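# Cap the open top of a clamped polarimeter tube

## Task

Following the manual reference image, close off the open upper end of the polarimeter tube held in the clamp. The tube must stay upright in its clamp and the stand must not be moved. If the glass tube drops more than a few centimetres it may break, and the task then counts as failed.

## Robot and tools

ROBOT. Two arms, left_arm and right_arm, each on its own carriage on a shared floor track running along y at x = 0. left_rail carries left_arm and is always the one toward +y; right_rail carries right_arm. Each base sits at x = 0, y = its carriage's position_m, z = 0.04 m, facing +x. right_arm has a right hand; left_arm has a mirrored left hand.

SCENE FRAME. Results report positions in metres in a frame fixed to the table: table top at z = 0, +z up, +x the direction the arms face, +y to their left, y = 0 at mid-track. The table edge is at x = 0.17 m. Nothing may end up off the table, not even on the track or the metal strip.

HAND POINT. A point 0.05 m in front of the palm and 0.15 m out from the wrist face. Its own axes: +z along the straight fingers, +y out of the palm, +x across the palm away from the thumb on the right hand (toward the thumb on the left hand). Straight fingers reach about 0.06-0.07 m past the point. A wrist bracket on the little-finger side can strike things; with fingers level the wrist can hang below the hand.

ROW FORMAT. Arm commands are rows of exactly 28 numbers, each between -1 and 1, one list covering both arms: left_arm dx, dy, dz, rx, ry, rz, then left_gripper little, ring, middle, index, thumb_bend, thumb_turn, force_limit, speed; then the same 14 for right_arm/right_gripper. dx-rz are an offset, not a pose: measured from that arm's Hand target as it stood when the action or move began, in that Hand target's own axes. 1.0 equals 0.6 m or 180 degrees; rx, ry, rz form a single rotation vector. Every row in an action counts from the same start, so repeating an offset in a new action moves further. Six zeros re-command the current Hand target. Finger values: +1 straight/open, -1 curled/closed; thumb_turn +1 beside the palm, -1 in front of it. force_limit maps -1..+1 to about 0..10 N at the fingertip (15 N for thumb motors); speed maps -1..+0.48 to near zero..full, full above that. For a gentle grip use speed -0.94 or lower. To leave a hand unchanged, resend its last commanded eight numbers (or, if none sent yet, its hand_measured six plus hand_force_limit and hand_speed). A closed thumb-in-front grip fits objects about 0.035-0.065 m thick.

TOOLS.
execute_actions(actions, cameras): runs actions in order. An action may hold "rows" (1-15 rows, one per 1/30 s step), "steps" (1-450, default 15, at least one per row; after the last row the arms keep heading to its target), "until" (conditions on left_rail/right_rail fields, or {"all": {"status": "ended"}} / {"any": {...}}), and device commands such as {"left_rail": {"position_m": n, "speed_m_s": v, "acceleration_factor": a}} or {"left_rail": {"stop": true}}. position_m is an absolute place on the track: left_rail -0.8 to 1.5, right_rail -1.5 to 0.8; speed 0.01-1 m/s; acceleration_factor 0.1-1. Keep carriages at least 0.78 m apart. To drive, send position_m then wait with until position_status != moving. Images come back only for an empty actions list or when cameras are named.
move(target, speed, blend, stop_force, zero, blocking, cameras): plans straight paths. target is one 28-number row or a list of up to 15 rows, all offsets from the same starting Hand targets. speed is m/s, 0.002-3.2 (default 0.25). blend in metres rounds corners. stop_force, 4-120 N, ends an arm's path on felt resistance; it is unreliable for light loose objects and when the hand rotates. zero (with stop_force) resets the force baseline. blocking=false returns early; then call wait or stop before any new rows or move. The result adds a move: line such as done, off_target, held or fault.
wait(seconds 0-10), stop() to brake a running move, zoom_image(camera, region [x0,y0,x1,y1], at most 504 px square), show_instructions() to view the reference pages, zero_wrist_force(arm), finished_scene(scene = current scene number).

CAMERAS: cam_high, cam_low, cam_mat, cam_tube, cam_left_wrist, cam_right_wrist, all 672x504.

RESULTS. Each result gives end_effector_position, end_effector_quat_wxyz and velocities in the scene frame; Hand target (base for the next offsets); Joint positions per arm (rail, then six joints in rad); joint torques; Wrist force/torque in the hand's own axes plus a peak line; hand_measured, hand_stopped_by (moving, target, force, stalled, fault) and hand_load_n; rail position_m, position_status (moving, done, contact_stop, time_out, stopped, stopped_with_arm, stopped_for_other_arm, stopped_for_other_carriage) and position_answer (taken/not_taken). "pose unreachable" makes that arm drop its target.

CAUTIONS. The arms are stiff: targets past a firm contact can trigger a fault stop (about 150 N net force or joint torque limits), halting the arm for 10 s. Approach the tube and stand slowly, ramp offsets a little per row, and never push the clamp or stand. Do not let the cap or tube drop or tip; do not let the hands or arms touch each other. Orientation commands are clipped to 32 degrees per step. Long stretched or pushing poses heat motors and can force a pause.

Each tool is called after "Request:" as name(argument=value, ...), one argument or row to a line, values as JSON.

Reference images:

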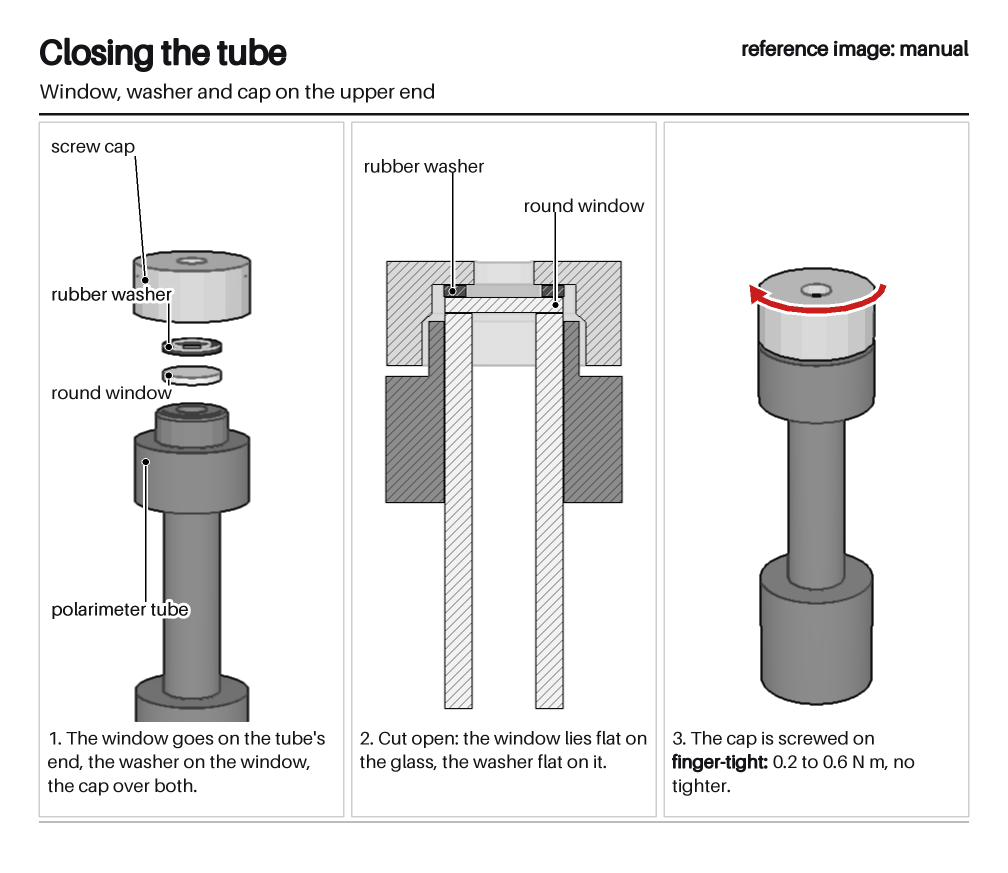

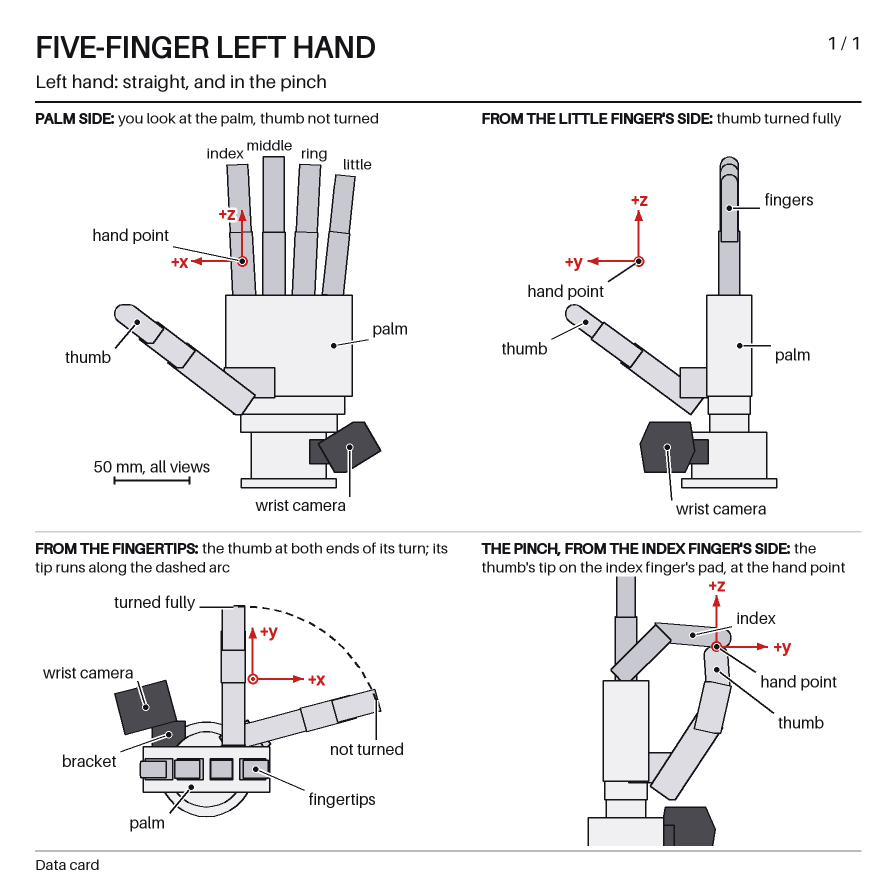

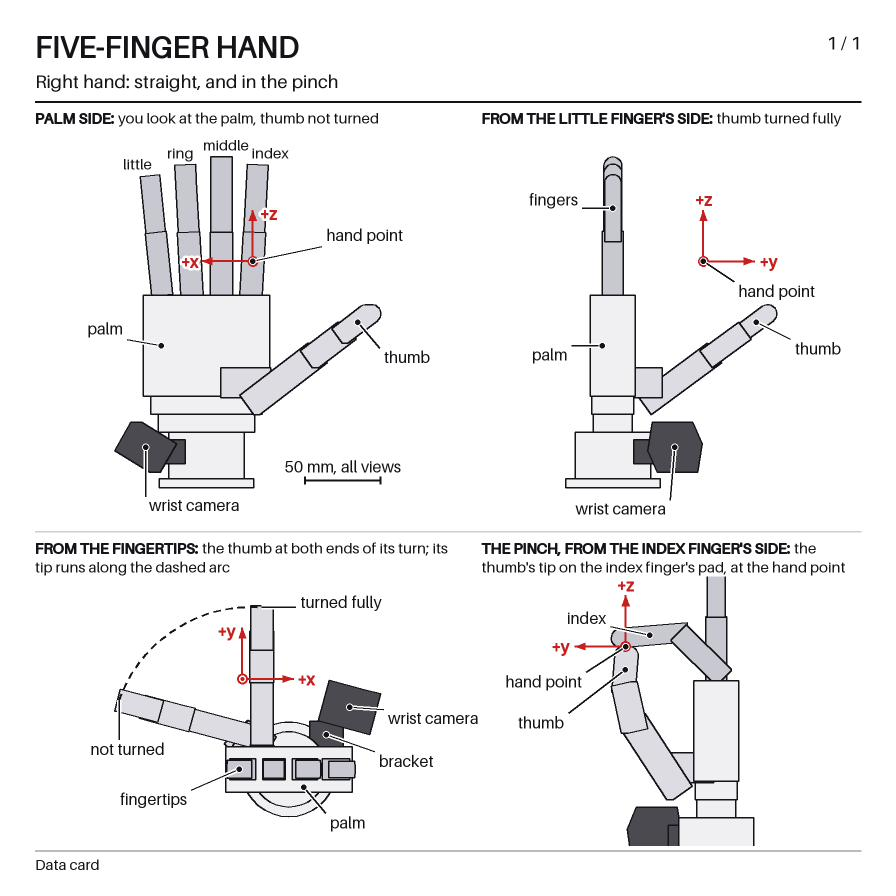

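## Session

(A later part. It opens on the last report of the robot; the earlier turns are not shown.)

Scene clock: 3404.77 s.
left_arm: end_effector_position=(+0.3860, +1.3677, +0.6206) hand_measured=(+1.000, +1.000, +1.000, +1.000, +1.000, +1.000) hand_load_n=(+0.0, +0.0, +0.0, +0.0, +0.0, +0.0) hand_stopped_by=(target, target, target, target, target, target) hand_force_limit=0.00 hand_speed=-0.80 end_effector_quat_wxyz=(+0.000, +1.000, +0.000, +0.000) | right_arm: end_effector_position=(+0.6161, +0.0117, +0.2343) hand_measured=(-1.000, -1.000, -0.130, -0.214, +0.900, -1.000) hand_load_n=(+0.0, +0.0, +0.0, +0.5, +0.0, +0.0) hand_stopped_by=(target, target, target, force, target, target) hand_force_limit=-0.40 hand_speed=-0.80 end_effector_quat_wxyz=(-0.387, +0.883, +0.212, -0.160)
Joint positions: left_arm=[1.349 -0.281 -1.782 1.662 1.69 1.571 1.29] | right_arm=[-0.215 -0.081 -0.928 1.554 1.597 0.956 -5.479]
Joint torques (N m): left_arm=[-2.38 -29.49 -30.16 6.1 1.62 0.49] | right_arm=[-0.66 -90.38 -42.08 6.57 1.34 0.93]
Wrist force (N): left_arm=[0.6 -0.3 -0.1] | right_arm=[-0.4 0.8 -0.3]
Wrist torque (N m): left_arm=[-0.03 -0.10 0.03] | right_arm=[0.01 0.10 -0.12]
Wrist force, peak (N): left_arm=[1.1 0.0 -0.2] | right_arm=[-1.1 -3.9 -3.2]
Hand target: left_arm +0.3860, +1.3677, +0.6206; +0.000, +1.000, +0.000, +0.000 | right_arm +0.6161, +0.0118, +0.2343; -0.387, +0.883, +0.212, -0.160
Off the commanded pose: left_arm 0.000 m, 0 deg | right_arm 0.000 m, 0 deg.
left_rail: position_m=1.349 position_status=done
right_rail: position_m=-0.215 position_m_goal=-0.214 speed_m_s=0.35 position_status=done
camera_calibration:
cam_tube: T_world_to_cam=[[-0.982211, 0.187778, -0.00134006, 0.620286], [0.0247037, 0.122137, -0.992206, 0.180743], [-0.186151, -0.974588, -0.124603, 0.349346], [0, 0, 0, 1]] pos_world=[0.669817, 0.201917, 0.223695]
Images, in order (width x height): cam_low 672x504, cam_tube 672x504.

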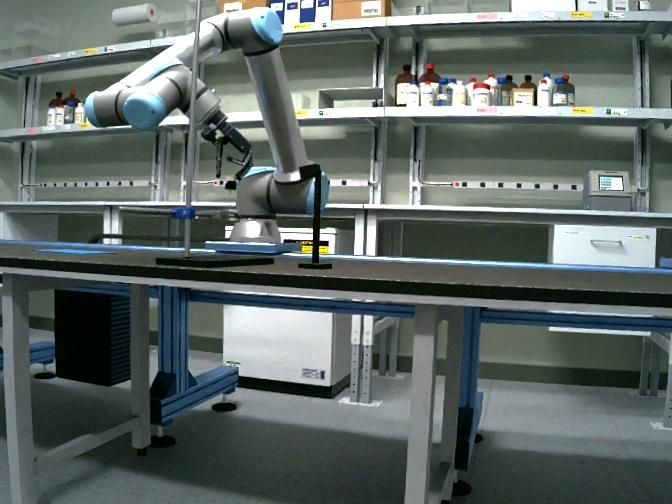

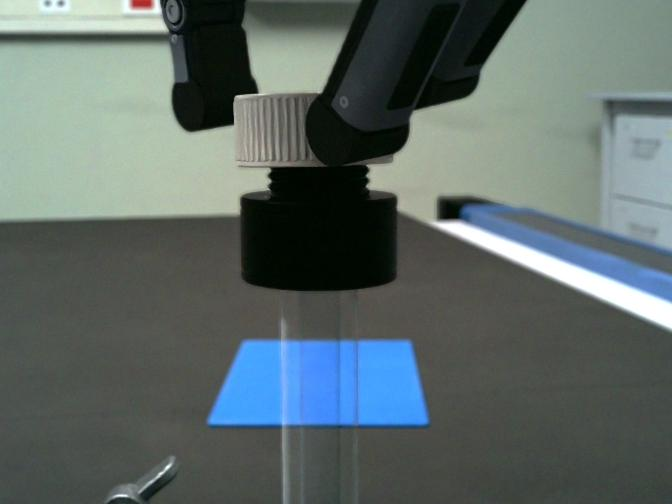

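Request:
execute_actions(
  actions=[
    {"rows": [[0,0,0,0,0,0,1,1,1,1,1,1,0,-0.8, 0,0,0,0,0,0,-1,-1,0.1,0.1,1,-1,-0.4,-0.7]], "steps": 40},
  ],
  cameras=["cam_low","cam_tube"],
)

Request:
zoom_image(
  camera="cam_tube",
  region=[230, 70, 410, 250],
)

Request:
zoom_image(
  camera="cam_low",
  region=[220, 165, 244, 189],
)

Scene clock: 3421.00 s.
left_arm: end_effector_position=(+0.3860, +1.3677, +0.6206) hand_measured=(+1.000, +1.000, +1.000, +1.000, +1.000, +1.000) hand_load_n=(+0.0, +0.0, +0.0, +0.0, +0.0, +0.0) hand_stopped_by=(target, target, target, target, target, target) hand_force_limit=0.00 hand_speed=-0.80 end_effector_quat_wxyz=(+0.000, +1.000, +0.000, +0.000) | right_arm: end_effector_position=(+0.6161, +0.0117, +0.2343) hand_measured=(-1.000, -1.000, +0.100, +0.100, +1.000, -1.000) hand_load_n=(+0.0, +0.0, +0.0, +0.0, +0.0, +0.0) hand_stopped_by=(target, target, target, target, target, target) hand_force_limit=-0.40 hand_speed=-0.70 end_effector_quat_wxyz=(-0.387, +0.883, +0.212, -0.160)
Joint positions: left_arm=[1.349 -0.281 -1.782 1.662 1.69 1.571 1.29] | right_arm=[-0.215 -0.081 -0.928 1.554 1.597 0.956 -5.479]
Joint torques (N m): left_arm=[0.46 -30.72 -31.03 5.66 1.21 0.01] | right_arm=[9.45 -86.89 -41.37 4.49 -0.34 2.77]
Wrist force (N): left_arm=[0.5 0.1 -0.4] | right_arm=[-1.0 0.4 -0.4]
Wrist torque (N m): left_arm=[0.06 -0.09 0.01] | right_arm=[-0.05 0.20 -0.17]
Wrist force, peak (N): left_arm=[0.6 -0.3 -0.8] | right_arm=[-1.2 0.7 -0.6]
Hand target: left_arm +0.3860, +1.3677, +0.6206; +0.000, +1.000, +0.000, +0.000 | right_arm +0.6161, +0.0118, +0.2343; -0.387, +0.883, +0.212, -0.160
Off the commanded pose: left_arm 0.000 m, 0 deg | right_arm 0.000 m, 0 deg.
left_rail: position_m=1.349 position_status=done
right_rail: position_m=-0.215 position_m_goal=-0.214 speed_m_s=0.35 position_status=done
camera_calibration:
cam_tube: T_world_to_cam=[[-0.982211, 0.187778, -0.00134006, 0.620286], [0.0247037, 0.122137, -0.992206, 0.180743], [-0.186151, -0.974588, -0.124603, 0.349346], [0, 0, 0, 1]] pos_world=[0.669817, 0.201917, 0.223695]
Images, in order (width x height): cam_low 672x504, cam_tube 672x504.

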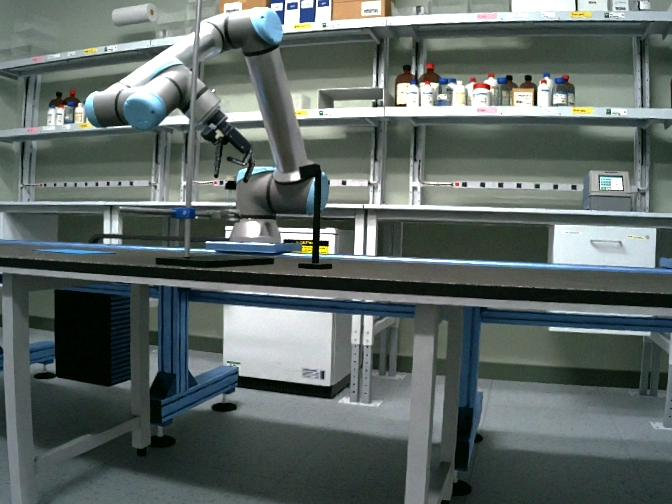

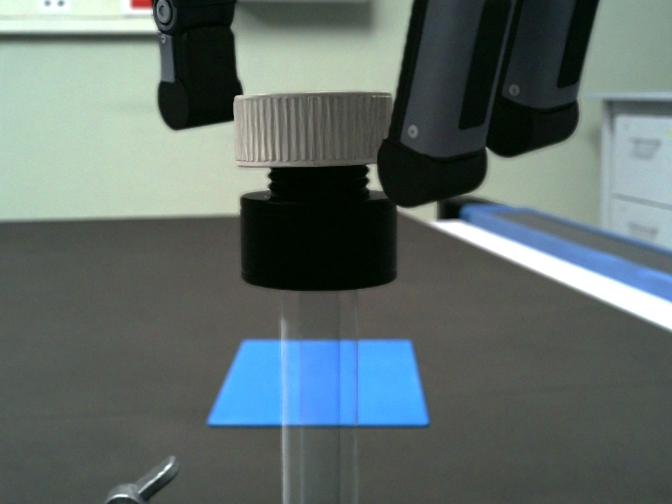

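Scaled by 2.800 from the camera's 672x504 image, which has a finer 960x720 frame.

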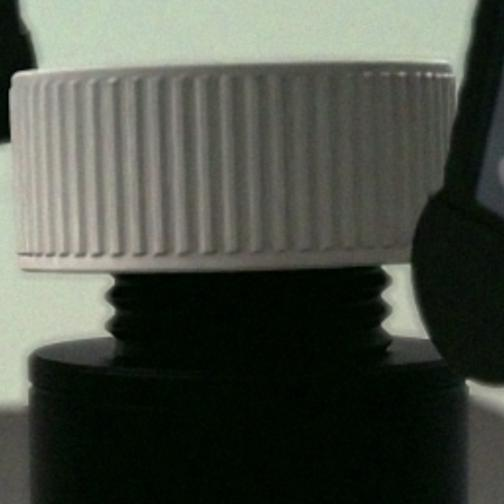

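Scaled by 21.000 from the camera's 672x504 image, which has a finer 960x720 frame.

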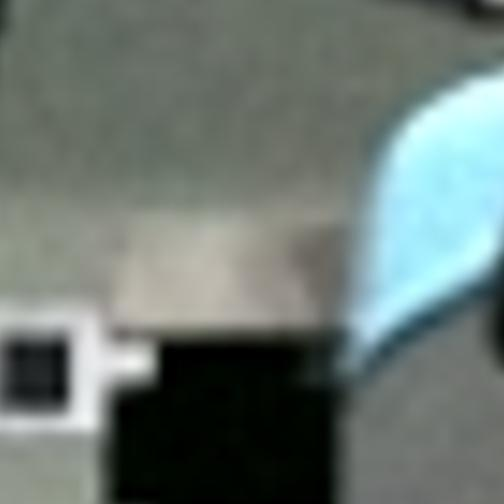

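Request:
move(
  target=[
    [0,0,0,0,0,0,1,1,1,1,1,1,0,-0.8, -0.0079,-0.05008,-0.04328,0,0,0,-1,-1,0.1,0.1,1,-1,-0.4,-0.7],
    [0,0,0,0,0,0,1,1,1,1,1,1,0,-0.8, -0.0079,-0.05008,-0.04328,-0.00672,0.02489,-0.02761,-1,-1,0.1,0.1,1,-1,-0.4,-0.7],
  ],
  speed=0.05,
  cameras=["cam_tube","cam_right_wrist"],
)

Request:
zoom_image(
  camera="cam_tube",
  region=[230, 70, 410, 250],
)

Request:
zoom_image(
  camera="cam_right_wrist",
  region=[350, 200, 470, 290],
)

Scene clock: 3449.67 s.
left_arm: end_effector_position=(+0.3860, +1.3677, +0.6206) hand_measured=(+1.000, +1.000, +1.000, +1.000, +1.000, +1.000) hand_load_n=(+0.0, +0.0, +0.0, +0.0, +0.0, +0.0) hand_stopped_by=(target, target, target, target, target, target) hand_force_limit=0.00 hand_speed=-0.80 end_effector_quat_wxyz=(+0.000, +1.000, +0.000, +0.000) | right_arm: end_effector_position=(+0.6161, +0.0118, +0.2743) hand_measured=(-1.000, -1.000, +0.100, +0.100, +1.000, -1.000) hand_load_n=(+0.0, +0.0, +0.0, +0.0, +0.0, +0.0) hand_stopped_by=(target, target, target, target, target, target) hand_force_limit=-0.40 hand_speed=-0.70 end_effector_quat_wxyz=(-0.392, +0.883, +0.237, -0.107)
Joint positions: left_arm=[1.349 -0.281 -1.782 1.662 1.69 1.571 1.29] | right_arm=[-0.215 -0.096 -1.008 1.573 1.58 0.924 -5.53]
Joint torques (N m): left_arm=[0.03 -32.75 -30.93 6.05 1.58 0.16] | right_arm=[-13.85 -85.92 -24.65 1.85 -4.67 -3.24]
Wrist force (N): left_arm=[0.4 -0.5 -0.2] | right_arm=[-0.8 0.5 -0.6]
Wrist torque (N m): left_arm=[-0.06 -0.06 0.03] | right_arm=[-0.02 0.13 0.06]
Wrist force, peak (N): left_arm=[1.0 -0.3 -0.4] | right_arm=[-1.4 0.5 -0.5]
Hand target: left_arm +0.3860, +1.3677, +0.6206; +0.000, +1.000, +0.000, +0.000 | right_arm +0.6161, +0.0118, +0.2743; -0.392, +0.883, +0.237, -0.106
Off the commanded pose: left_arm 0.000 m, 0 deg | right_arm 0.000 m, 0 deg.
left_rail: position_m=1.349 position_status=done
right_rail: position_m=-0.215 position_m_goal=-0.214 speed_m_s=0.35 position_status=done
move: done
camera_calibration:
cam_tube: T_world_to_cam=[[-0.982211, 0.187778, -0.00134006, 0.620286], [0.0247037, 0.122137, -0.992206, 0.180743], [-0.186151, -0.974588, -0.124603, 0.349346], [0, 0, 0, 1]] pos_world=[0.669817, 0.201917, 0.223695]
cam_right_wrist: T_world_to_cam=[[0.552742, -0.40482, -0.728421, -0.134449], [-0.468976, -0.873642, 0.129657, 0.265291], [-0.688867, 0.269945, -0.672749, 0.71712], [0, 0, 0, 1]] pos_world=[0.692731, -0.0162408, 0.35011]
Images, in order (width x height): cam_tube 672x504, cam_right_wrist 672x504.

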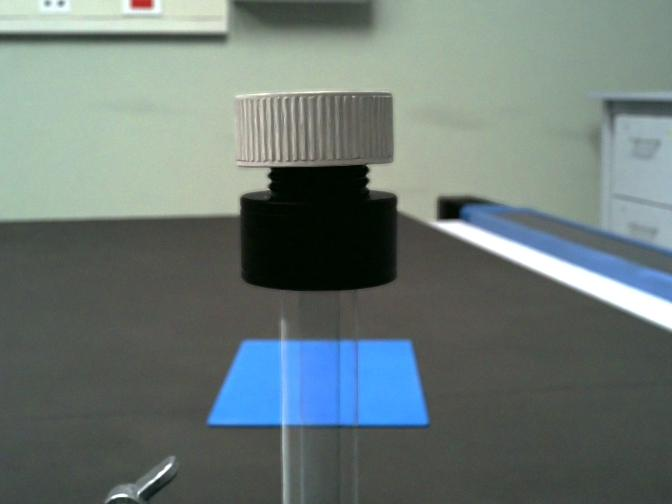

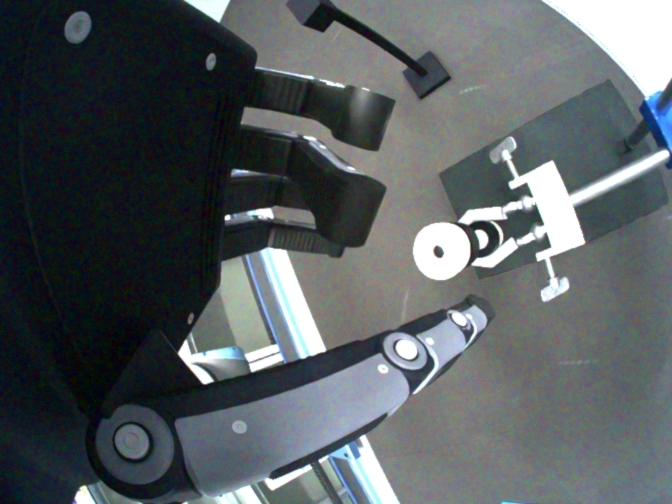

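Scaled by 2.800 from the camera's 672x504 image, which has a finer 960x720 frame.

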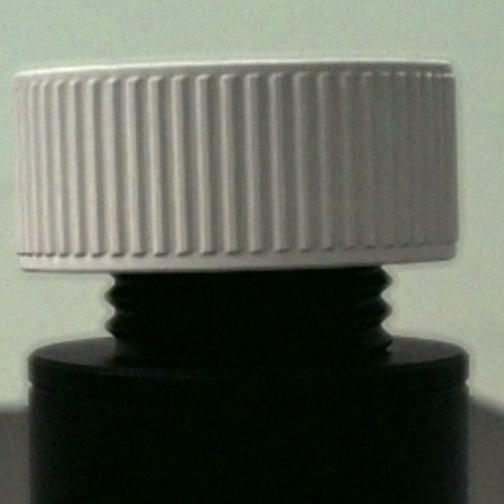

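Scaled by 4.200 from the camera's 672x504 image, which has a finer 960x720 frame.

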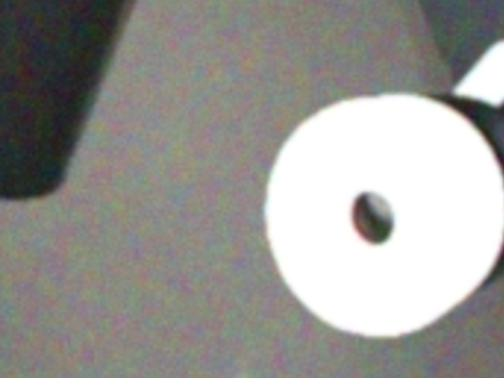

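Request:
move(
  target=[
    [0,0,0,0,0,0,1,1,1,1,1,1,0,-0.8, -0.00373,0.0379,0.03262,0,0,0,-1,-1,0.1,0.1,1,-1,-0.4,-0.7],
    [0,0,0,0,0,0,1,1,1,1,1,1,0,-0.8, -0.00373,0.05945,0.05202,0,0,0,-1,-1,0.1,0.1,1,-1,-0.4,-0.7],
  ],
  speed=[0.05,0.015],
  stop_force=4,
  cameras=["cam_tube","cam_right_wrist"],
)

Request:
zoom_image(
  camera="cam_tube",
  region=[230, 70, 410, 250],
)

Request:
zoom_image(
  camera="cam_right_wrist",
  region=[320, 180, 500, 315],
)

Scene clock: 3461.80 s.
left_arm: end_effector_position=(+0.3860, +1.3677, +0.6206) hand_measured=(+1.000, +1.000, +1.000, +1.000, +1.000, +1.000) hand_load_n=(+0.0, +0.0, +0.0, +0.0, +0.0, +0.0) hand_stopped_by=(target, target, target, target, target, target) hand_force_limit=0.00 hand_speed=-0.80 end_effector_quat_wxyz=(+0.000, +1.000, +0.000, +0.000) | right_arm: end_effector_position=(+0.6145, +0.0100, +0.2269) hand_measured=(-1.000, -1.000, +0.100, +0.100, +1.000, -1.000) hand_load_n=(+0.0, +0.0, +0.0, +0.0, +0.0, +0.0) hand_stopped_by=(target, target, target, target, target, target) hand_force_limit=-0.40 hand_speed=-0.70 end_effector_quat_wxyz=(-0.392, +0.883, +0.237, -0.106)
Joint positions: left_arm=[1.349 -0.281 -1.782 1.662 1.69 1.571 1.29] | right_arm=[-0.215 -0.099 -0.967 1.604 1.51 0.925 -5.533]
Joint torques (N m): left_arm=[-1.09 -33.06 -30.09 5.96 1.79 0.25] | right_arm=[-12.94 -56.15 -24.26 1.9 2.52 -2.45]
Wrist force (N): left_arm=[0.3 0.1 -0.1] | right_arm=[-0.8 0.8 0.1]
Wrist torque (N m): left_arm=[0.03 -0.05 0.00] | right_arm=[-0.01 0.09 0.10]
Wrist force, peak (N): left_arm=[0.8 0.2 -0.7] | right_arm=[-1.3 0.7 -0.4]
Hand target: left_arm +0.3860, +1.3677, +0.6206; +0.000, +1.000, +0.000, +0.000 | right_arm +0.6145, +0.0100, +0.2269; -0.392, +0.883, +0.237, -0.106
Off the commanded pose: left_arm 0.000 m, 0 deg | right_arm 0.000 m, 0 deg.
left_rail: position_m=1.349 position_status=done
right_rail: position_m=-0.215 position_m_goal=-0.214 speed_m_s=0.35 position_status=done
move: done
camera_calibration:
cam_tube: T_world_to_cam=[[-0.982211, 0.187778, -0.00134006, 0.620286], [0.0247037, 0.122137, -0.992206, 0.180743], [-0.186151, -0.974588, -0.124603, 0.349346], [0, 0, 0, 1]] pos_world=[0.669817, 0.201917, 0.223695]
cam_right_wrist: T_world_to_cam=[[0.55309, -0.404706, -0.72822, -0.169066], [-0.469031, -0.873665, 0.129303, 0.269213], [-0.68855, 0.270042, -0.673035, 0.684415], [0, 0, 0, 1]] pos_world=[0.691032, -0.0180407, 0.302708]
Images, in order (width x height): cam_tube 672x504, cam_right_wrist 672x504.

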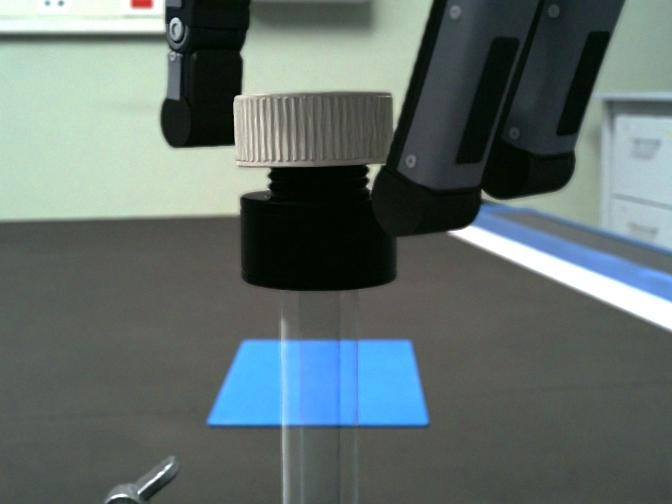

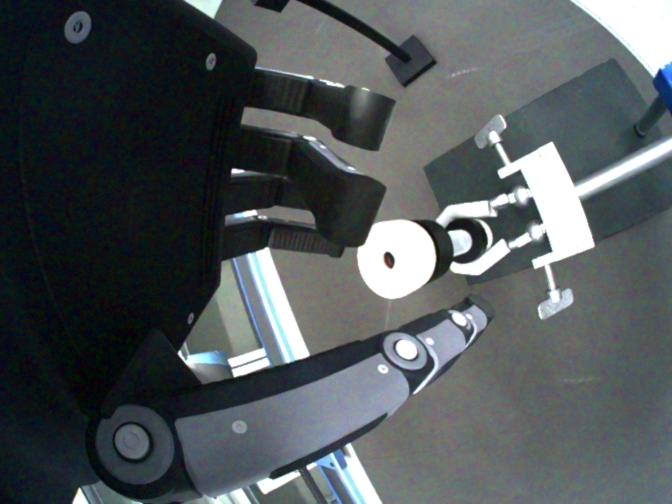

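Scaled by 2.800 from the camera's 672x504 image, which has a finer 960x720 frame.

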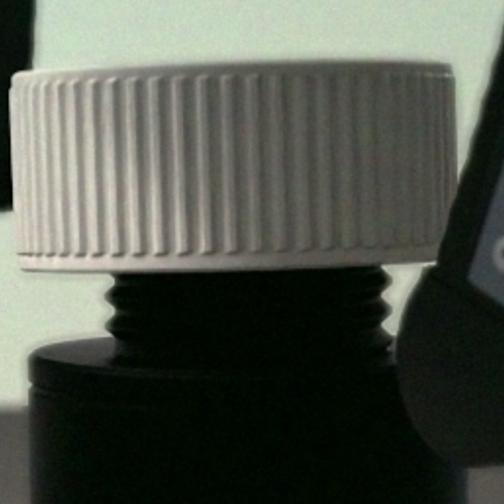

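Scaled by 2.800 from the camera's 672x504 image, which has a finer 960x720 frame.

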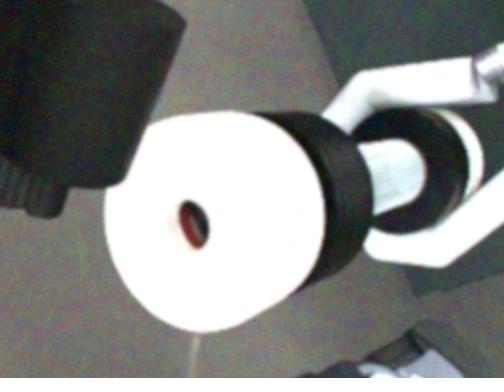

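Request:
execute_actions(
  actions=[
    {"rows": [[0,0,0,0,0,0,1,1,1,1,1,1,0,-0.8, 0,0,0,0,0,0,-1,-1,-0.13,-0.19,1,-1,-0.4,-0.8]], "steps": 60},
    {"rows": [[0,0,0,0,0,0,1,1,1,1,1,1,0,-0.8, 0,0,0,0,0,0,-1,-1,-0.13,-0.19,0.4,-1,0,-0.88]], "steps": 90},
  ],
  cameras=["cam_tube","cam_low","cam_right_wrist"],
)

Request:
zoom_image(
  camera="cam_tube",
  region=[230, 70, 410, 250],
)

Request:
zoom_image(
  camera="cam_low",
  region=[220, 165, 244, 189],
)

Request:
zoom_image(
  camera="cam_right_wrist",
  region=[320, 180, 500, 315],
)

Scene clock: 3478.43 s.
left_arm: end_effector_position=(+0.3860, +1.3677, +0.6206) hand_measured=(+1.000, +1.000, +1.000, +1.000, +1.000, +1.000) hand_load_n=(+0.0, +0.0, +0.0, +0.0, +0.0, +0.0) hand_stopped_by=(target, target, target, target, target, target) hand_force_limit=0.00 hand_speed=-0.80 end_effector_quat_wxyz=(+0.000, +1.000, +0.000, +0.000) | right_arm: end_effector_position=(+0.6145, +0.0100, +0.2269) hand_measured=(-1.000, -1.000, -0.128, -0.190, +0.660, -1.000) hand_load_n=(+0.0, +0.0, +8.5, +0.0, +7.5, +1.0) hand_stopped_by=(target, target, force, target, force, target) hand_force_limit=0.00 hand_speed=-0.88 end_effector_quat_wxyz=(-0.392, +0.883, +0.237, -0.106)
Joint positions: left_arm=[1.349 -0.281 -1.782 1.662 1.69 1.571 1.29] | right_arm=[-0.215 -0.099 -0.967 1.604 1.51 0.925 -5.533]
Joint torques (N m): left_arm=[-0.35 -31.13 -30.64 5.42 1.5 -0.03] | right_arm=[-9.95 -57.28 -35.03 4.58 1.4 -0.35]
Wrist force (N): left_arm=[0.3 -0.1 -0.4] | right_arm=[-0.9 0.2 -0.2]
Wrist torque (N m): left_arm=[0.03 -0.06 0.01] | right_arm=[-0.08 0.12 0.07]
Wrist force, peak (N): left_arm=[1.0 -0.1 -0.7] | right_arm=[-1.2 -3.3 1.8]
Hand target: left_arm +0.3860, +1.3677, +0.6206; +0.000, +1.000, +0.000, +0.000 | right_arm +0.6145, +0.0100, +0.2269; -0.392, +0.883, +0.237, -0.106
Off the commanded pose: left_arm 0.000 m, 0 deg | right_arm 0.000 m, 0 deg.
left_rail: position_m=1.349 position_status=done
right_rail: position_m=-0.215 position_m_goal=-0.214 speed_m_s=0.35 position_status=done
camera_calibration:
cam_tube: T_world_to_cam=[[-0.982211, 0.187778, -0.00134006, 0.620286], [0.0247037, 0.122137, -0.992206, 0.180743], [-0.186151, -0.974588, -0.124603, 0.349346], [0, 0, 0, 1]] pos_world=[0.669817, 0.201917, 0.223695]
cam_right_wrist: T_world_to_cam=[[0.55309, -0.404706, -0.72822, -0.169066], [-0.469031, -0.873665, 0.129303, 0.269213], [-0.68855, 0.270042, -0.673035, 0.684415], [0, 0, 0, 1]] pos_world=[0.691032, -0.0180407, 0.302708]
Images, in order (width x height): cam_low 672x504, cam_tube 672x504, cam_right_wrist 672x504.

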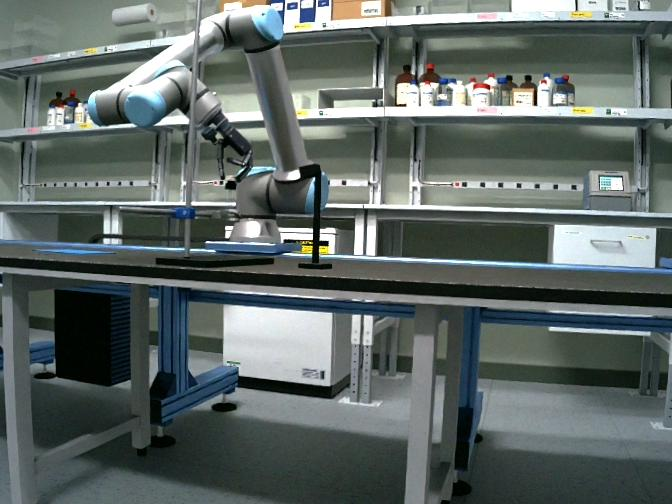

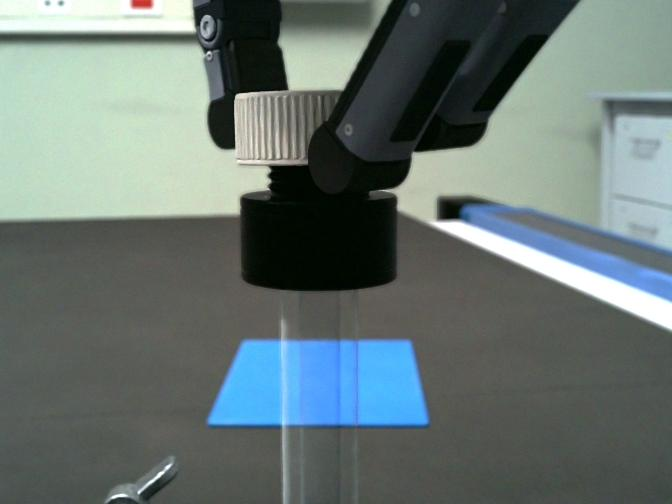

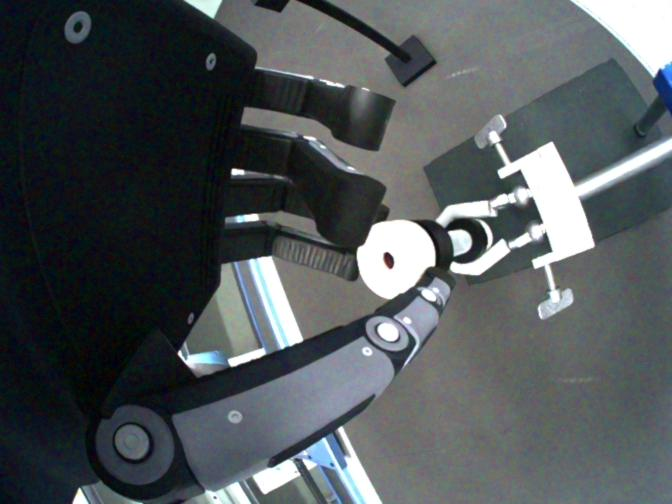

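Scaled by 2.800 from the camera's 672x504 image, which has a finer 960x720 frame.

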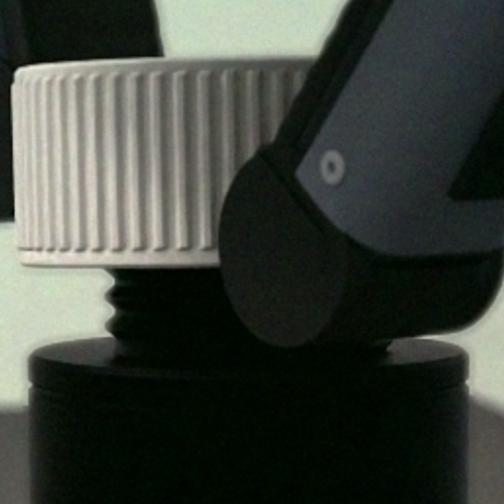

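Scaled by 21.000 from the camera's 672x504 image, which has a finer 960x720 frame.

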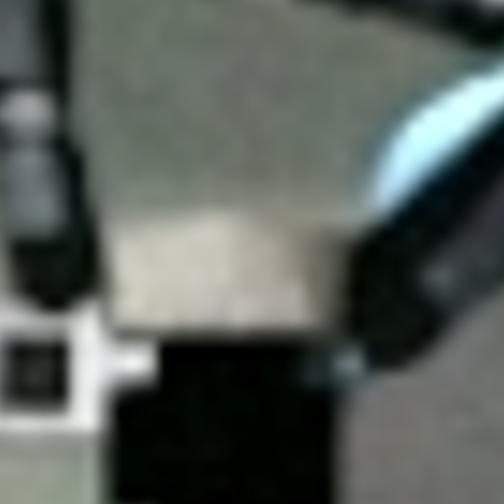

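Scaled by 2.800 from the camera's 672x504 image, which has a finer 960x720 frame.

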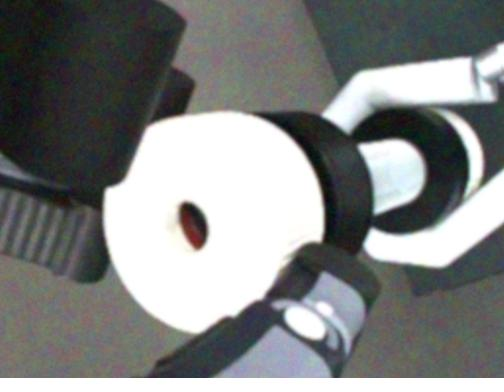

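Request:
execute_actions(
  actions=[
    {"rows": [[0,0,0,0,0,0,1,1,1,1,1,1,0,-0.8, 0,0,0,0,0,0,-1,-1,-0.13,-0.19,1,-1,0,-0.7]], "steps": 35},
    {"rows": [[0,0,0,0,0,0,1,1,1,1,1,1,0,-0.8, 0,0,0,0,0,0,-1,-1,0.1,0.1,1,-1,0,-0.6]], "steps": 35},
  ],
)

Request:
move(
  target=[0,0,0,0,0,0,1,1,1,1,1,1,0,-0.8, 0.00013,-0.00642,0.00887,0,0,0,-1,-1,0.1,0.1,1,-1,0,-0.6],
  speed=0.02,
  stop_force=4,
)

Request:
execute_actions(
  actions=[
    {"rows": [[0,0,0,0,0,0,1,1,1,1,1,1,0,-0.8, 0,0,0,0,0,0,-1,-1,-0.22,-0.25,1,-1,-0.6,-0.8]], "steps": 70},
  ],
  cameras=["cam_tube","cam_low","cam_right_wrist"],
)

Request:
zoom_image(
  camera="cam_tube",
  region=[230, 70, 410, 250],
)

Request:
zoom_image(
  camera="cam_right_wrist",
  region=[320, 180, 500, 315],
)

Scene clock: 3516.43 s.
left_arm: end_effector_position=(+0.3860, +1.3677, +0.6206) hand_measured=(+1.000, +1.000, +1.000, +1.000, +1.000, +1.000) hand_load_n=(+0.0, +0.0, +0.0, +0.0, +0.0, +0.0) hand_stopped_by=(target, target, target, target, target, target) hand_force_limit=0.00 hand_speed=-0.80 end_effector_quat_wxyz=(+0.000, +1.000, +0.000, +0.000) | right_arm: end_effector_position=(+0.6145, +0.0100, +0.2269) hand_measured=(-1.000, -1.000, +0.100, +0.100, +1.000, -1.000) hand_load_n=(+0.0, +0.0, +0.0, +0.0, +0.0, +0.0) hand_stopped_by=(target, target, target, target, target, target) hand_force_limit=0.00 hand_speed=-0.60 end_effector_quat_wxyz=(-0.392, +0.883, +0.237, -0.106)
Joint positions: left_arm=[1.349 -0.281 -1.782 1.662 1.69 1.571 1.29] | right_arm=[-0.215 -0.099 -0.967 1.604 1.51 0.925 -5.533]
Joint torques (N m): left_arm=[2.21 -31.74 -29.64 5.81 1.53 0.52] | right_arm=[-13.42 -55.82 -35.04 5.32 0.32 0.09]
Wrist force (N): left_arm=[0.4 0.0 0.0] | right_arm=[-1.2 0.4 -0.5]
Wrist torque (N m): left_arm=[0.01 -0.06 0.01] | right_arm=[-0.04 0.18 0.06]
Wrist force, peak (N): left_arm=[0.8 -0.2 -0.7] | right_arm=[-1.0 -3.0 1.9]
Hand target: left_arm +0.3860, +1.3677, +0.6206; +0.000, +1.000, +0.000, +0.000 | right_arm +0.6145, +0.0100, +0.2269; -0.392, +0.883, +0.237, -0.106
Off the commanded pose: left_arm 0.000 m, 0 deg | right_arm 0.000 m, 0 deg.
left_rail: position_m=1.349 position_status=done
right_rail: position_m=-0.215 position_m_goal=-0.214 speed_m_s=0.35 position_status=done

Scene clock: 3517.90 s.
left_arm: end_effector_position=(+0.3860, +1.3677, +0.6206) hand_measured=(+1.000, +1.000, +1.000, +1.000, +1.000, +1.000) hand_load_n=(+0.0, +0.0, +0.0, +0.0, +0.0, +0.0) hand_stopped_by=(target, target, target, target, target, target) hand_force_limit=0.00 hand_speed=-0.80 end_effector_quat_wxyz=(+0.000, +1.000, +0.000, +0.000) | right_arm: end_effector_position=(+0.6113, +0.0157, +0.2262) hand_measured=(-1.000, -1.000, +0.100, +0.100, +1.000, -1.000) hand_load_n=(+0.0, +0.0, +0.0, +0.0, +0.0, +0.0) hand_stopped_by=(target, target, target, target, target, target) hand_force_limit=0.00 hand_speed=-0.60 end_effector_quat_wxyz=(-0.392, +0.883, +0.237, -0.106)
Joint positions: left_arm=[1.349 -0.281 -1.782 1.662 1.69 1.571 1.29] | right_arm=[-0.215 -0.092 -0.969 1.609 1.503 0.921 -5.525]
Joint torques (N m): left_arm=[1.44 -30.08 -30.28 5.97 1.39 0.17] | right_arm=[15.21 -86.25 -23.25 2.09 -4.12 2.36]
Wrist force (N): left_arm=[0.5 -0.3 -0.6] | right_arm=[-0.9 0.0 -0.4]
Wrist torque (N m): left_arm=[0.00 -0.09 0.02] | right_arm=[-0.09 0.13 -0.16]
Wrist force, peak (N): left_arm=[0.6 0.3 -0.6] | right_arm=[-1.2 0.6 -0.7]
Hand target: left_arm +0.3860, +1.3677, +0.6206; +0.000, +1.000, +0.000, +0.000 | right_arm +0.6113, +0.0157, +0.2262; -0.392, +0.883, +0.237, -0.106
Off the commanded pose: left_arm 0.000 m, 0 deg | right_arm 0.000 m, 0 deg.
left_rail: position_m=1.349 position_status=done
right_rail: position_m=-0.215 position_m_goal=-0.214 speed_m_s=0.35 position_status=done
move: done

Scene clock: 3520.43 s.
left_arm: end_effector_position=(+0.3860, +1.3677, +0.6206) hand_measured=(+1.000, +1.000, +1.000, +1.000, +1.000, +1.000) hand_load_n=(+0.0, +0.0, +0.0, +0.0, -0.5, +0.0) hand_stopped_by=(target, target, target, target, target, target) hand_force_limit=0.00 hand_speed=-0.80 end_effector_quat_wxyz=(+0.000, +1.000, +0.000, +0.000) | right_arm: end_effector_position=(+0.6113, +0.0157, +0.2262) hand_measured=(-1.000, -1.000, -0.220, -0.250, +1.000, -1.000) hand_load_n=(+0.0, +0.0, +1.0, +0.0, +0.0, +0.0) hand_stopped_by=(target, target, target, target, target, target) hand_force_limit=-0.60 hand_speed=-0.80 end_effector_quat_wxyz=(-0.392, +0.883, +0.237, -0.106)
Joint positions: left_arm=[1.349 -0.281 -1.782 1.662 1.69 1.571 1.29] | right_arm=[-0.215 -0.092 -0.969 1.609 1.503 0.921 -5.525]
Joint torques (N m): left_arm=[1.46 -29.96 -30.21 5.65 1.27 0.02] | right_arm=[12.65 -86.26 -25.4 2.99 -3.12 2.1]
Wrist force (N): left_arm=[0.2 -0.1 -0.6] | right_arm=[-1.2 -0.9 -0.5]
Wrist torque (N m): left_arm=[0.02 -0.06 0.01] | right_arm=[0.01 0.18 -0.20]
Wrist force, peak (N): left_arm=[0.5 -0.5 -0.8] | right_arm=[-1.5 -0.1 1.4]
Hand target: left_arm +0.3860, +1.3677, +0.6206; +0.000, +1.000, +0.000, +0.000 | right_arm +0.6113, +0.0157, +0.2262; -0.392, +0.883, +0.237, -0.106
Off the commanded pose: left_arm 0.000 m, 0 deg | right_arm 0.000 m, 0 deg.
left_rail: position_m=1.349 position_status=done
right_rail: position_m=-0.215 position_m_goal=-0.214 speed_m_s=0.35 position_status=done
camera_calibration:
cam_tube: T_world_to_cam=[[-0.982211, 0.187778, -0.00134006, 0.620286], [0.0247037, 0.122137, -0.992206, 0.180743], [-0.186151, -0.974588, -0.124603, 0.349346], [0, 0, 0, 1]] pos_world=[0.669817, 0.201917, 0.223695]
cam_right_wrist: T_world_to_cam=[[0.55309, -0.404706, -0.72822, -0.165499], [-0.469031, -0.873665, 0.129303, 0.272783], [-0.68855, 0.270042, -0.673035, 0.680201], [0, 0, 0, 1]] pos_world=[0.687832, -0.0123407, 0.302008]
Images, in order (width x height): cam_low 672x504, cam_tube 672x504, cam_right_wrist 672x504.

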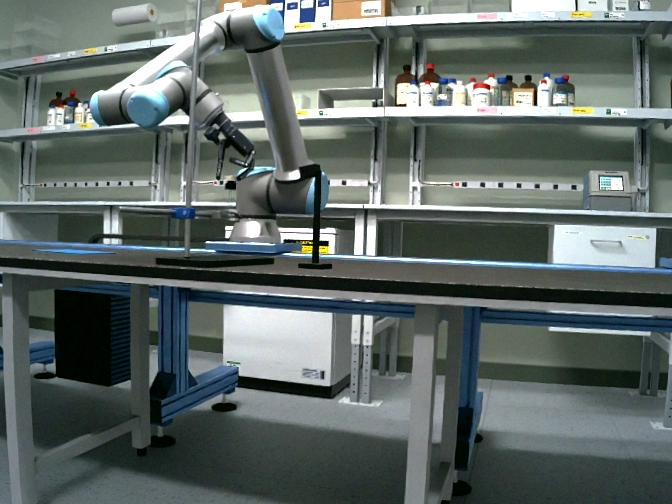

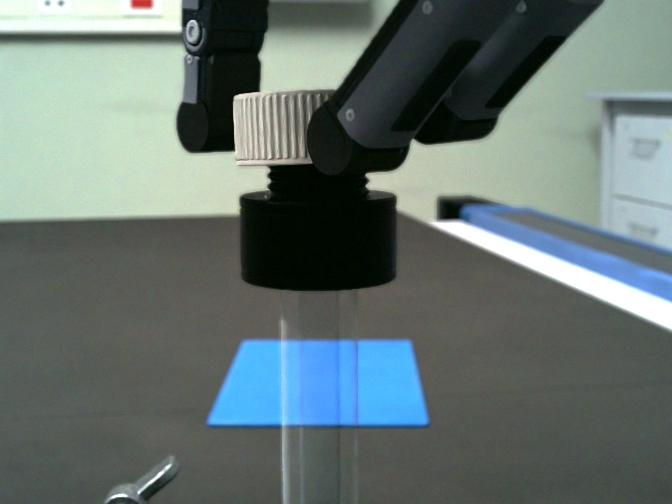

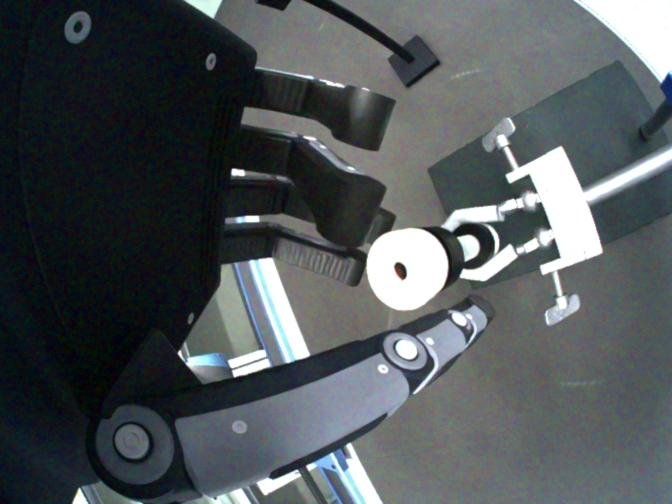

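Scaled by 2.800 from the camera's 672x504 image, which has a finer 960x720 frame.

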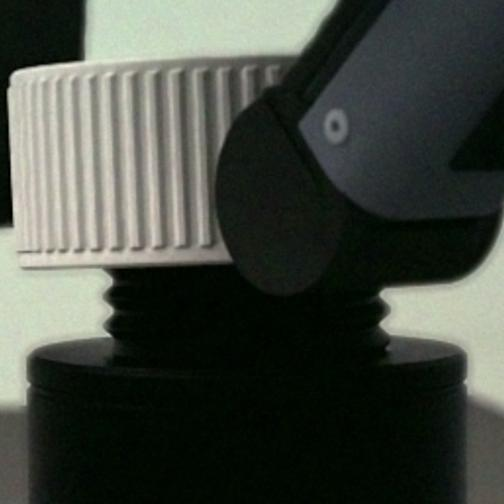

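Scaled by 2.800 from the camera's 672x504 image, which has a finer 960x720 frame.

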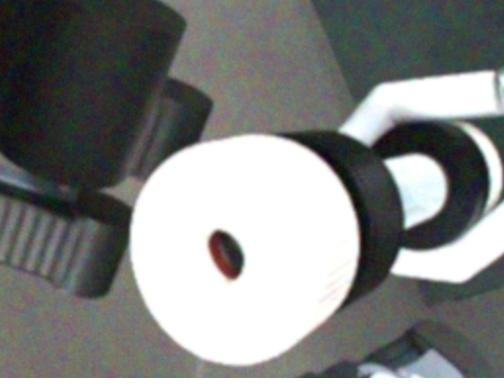

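Request:
execute_actions(
  actions=[
    {"rows": [[0,0,0,0,0,0,1,1,1,1,1,1,0,-0.8, 0,0,0,0,0,0,-1,-1,-0.22,-0.25,0.45,-1,-0.2,-0.88]], "steps": 90},
  ],
  cameras=["cam_tube","cam_low","cam_right_wrist"],
)

Request:
zoom_image(
  camera="cam_tube",
  region=[230, 70, 410, 250],
)

Request:
zoom_image(
  camera="cam_right_wrist",
  region=[320, 180, 500, 315],
)

Request:
zoom_image(
  camera="cam_low",
  region=[220, 165, 244, 189],
)

Scene clock: 3533.40 s.
left_arm: end_effector_position=(+0.3860, +1.3677, +0.6206) hand_measured=(+1.000, +1.000, +1.000, +1.000, +1.000, +1.000) hand_load_n=(+0.0, +0.0, +0.0, +0.0, +0.0, +0.0) hand_stopped_by=(target, target, target, target, target, target) hand_force_limit=0.00 hand_speed=-0.80 end_effector_quat_wxyz=(+0.000, +1.000, +0.000, +0.000) | right_arm: end_effector_position=(+0.6113, +0.0157, +0.2262) hand_measured=(-1.000, -1.000, -0.220, -0.250, +0.776, -1.000) hand_load_n=(+0.0, +0.0, +6.0, +0.0, +6.5, +0.5) hand_stopped_by=(target, target, target, target, force, target) hand_force_limit=-0.20 hand_speed=-0.88 end_effector_quat_wxyz=(-0.392, +0.883, +0.237, -0.106)
Joint positions: left_arm=[1.349 -0.281 -1.782 1.662 1.69 1.571 1.29] | right_arm=[-0.215 -0.092 -0.969 1.609 1.503 0.921 -5.525]
Joint torques (N m): left_arm=[-0.18 -29.85 -30.41 5.3 1.43 -0.01] | right_arm=[-5.67 -83.56 -28.95 4.94 -0.19 2]
Wrist force (N): left_arm=[0.6 0.1 -0.2] | right_arm=[-0.7 0.4 -1.3]
Wrist torque (N m): left_arm=[0.04 -0.09 0.02] | right_arm=[-0.07 0.14 -0.15]
Wrist force, peak (N): left_arm=[0.6 -0.2 -1.0] | right_arm=[-1.5 -0.5 -1.8]
Hand target: left_arm +0.3860, +1.3677, +0.6206; +0.000, +1.000, +0.000, +0.000 | right_arm +0.6113, +0.0157, +0.2262; -0.392, +0.883, +0.237, -0.106
Off the commanded pose: left_arm 0.000 m, 0 deg | right_arm 0.000 m, 0 deg.
left_rail: position_m=1.349 position_status=done
right_rail: position_m=-0.215 position_m_goal=-0.214 speed_m_s=0.35 position_status=done
camera_calibration:
cam_tube: T_world_to_cam=[[-0.982211, 0.187778, -0.00134006, 0.620286], [0.0247037, 0.122137, -0.992206, 0.180743], [-0.186151, -0.974588, -0.124603, 0.349346], [0, 0, 0, 1]] pos_world=[0.669817, 0.201917, 0.223695]
cam_right_wrist: T_world_to_cam=[[0.55309, -0.404706, -0.72822, -0.165499], [-0.469031, -0.873665, 0.129303, 0.272783], [-0.68855, 0.270042, -0.673035, 0.680201], [0, 0, 0, 1]] pos_world=[0.687832, -0.0123407, 0.302008]
Images, in order (width x height): cam_low 672x504, cam_tube 672x504, cam_right_wrist 672x504.

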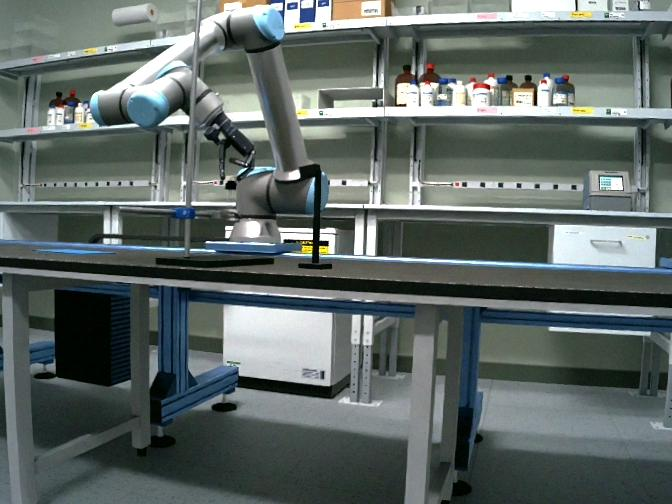

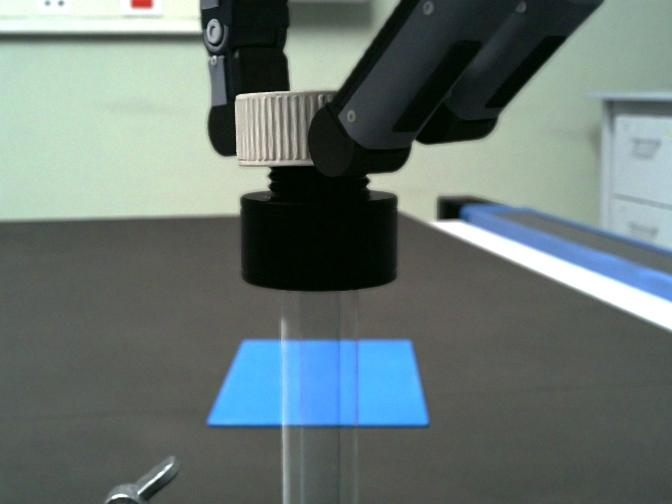

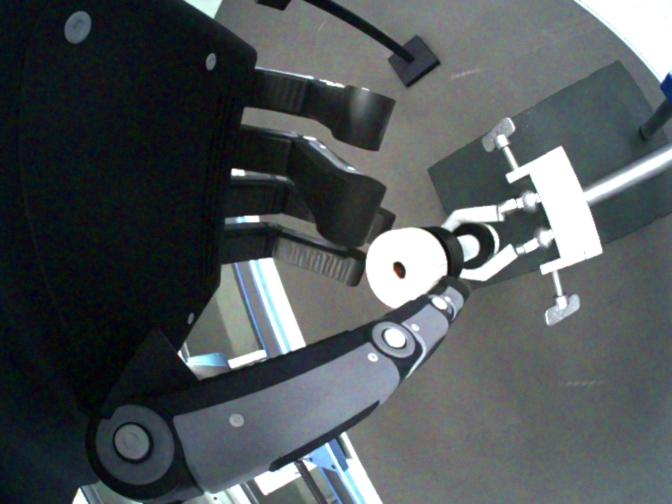

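Scaled by 2.800 from the camera's 672x504 image, which has a finer 960x720 frame.

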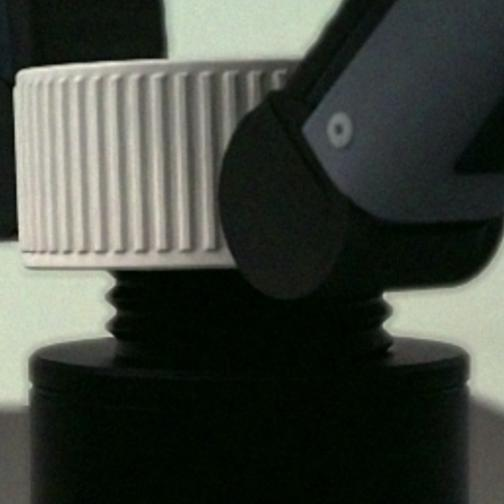

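Scaled by 2.800 from the camera's 672x504 image, which has a finer 960x720 frame.

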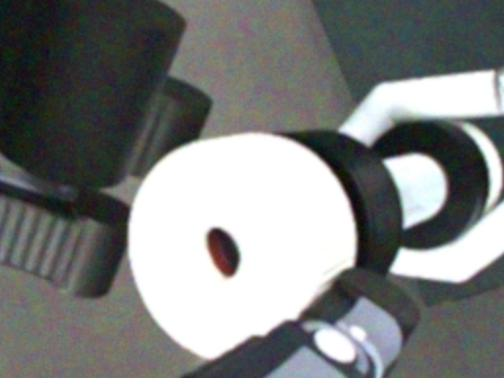

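Scaled by 21.000 from the camera's 672x504 image, which has a finer 960x720 frame.

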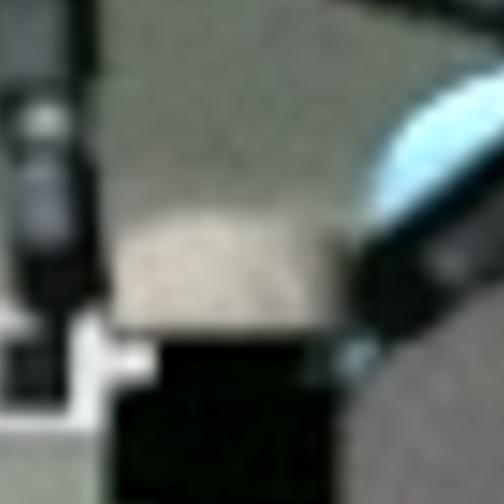

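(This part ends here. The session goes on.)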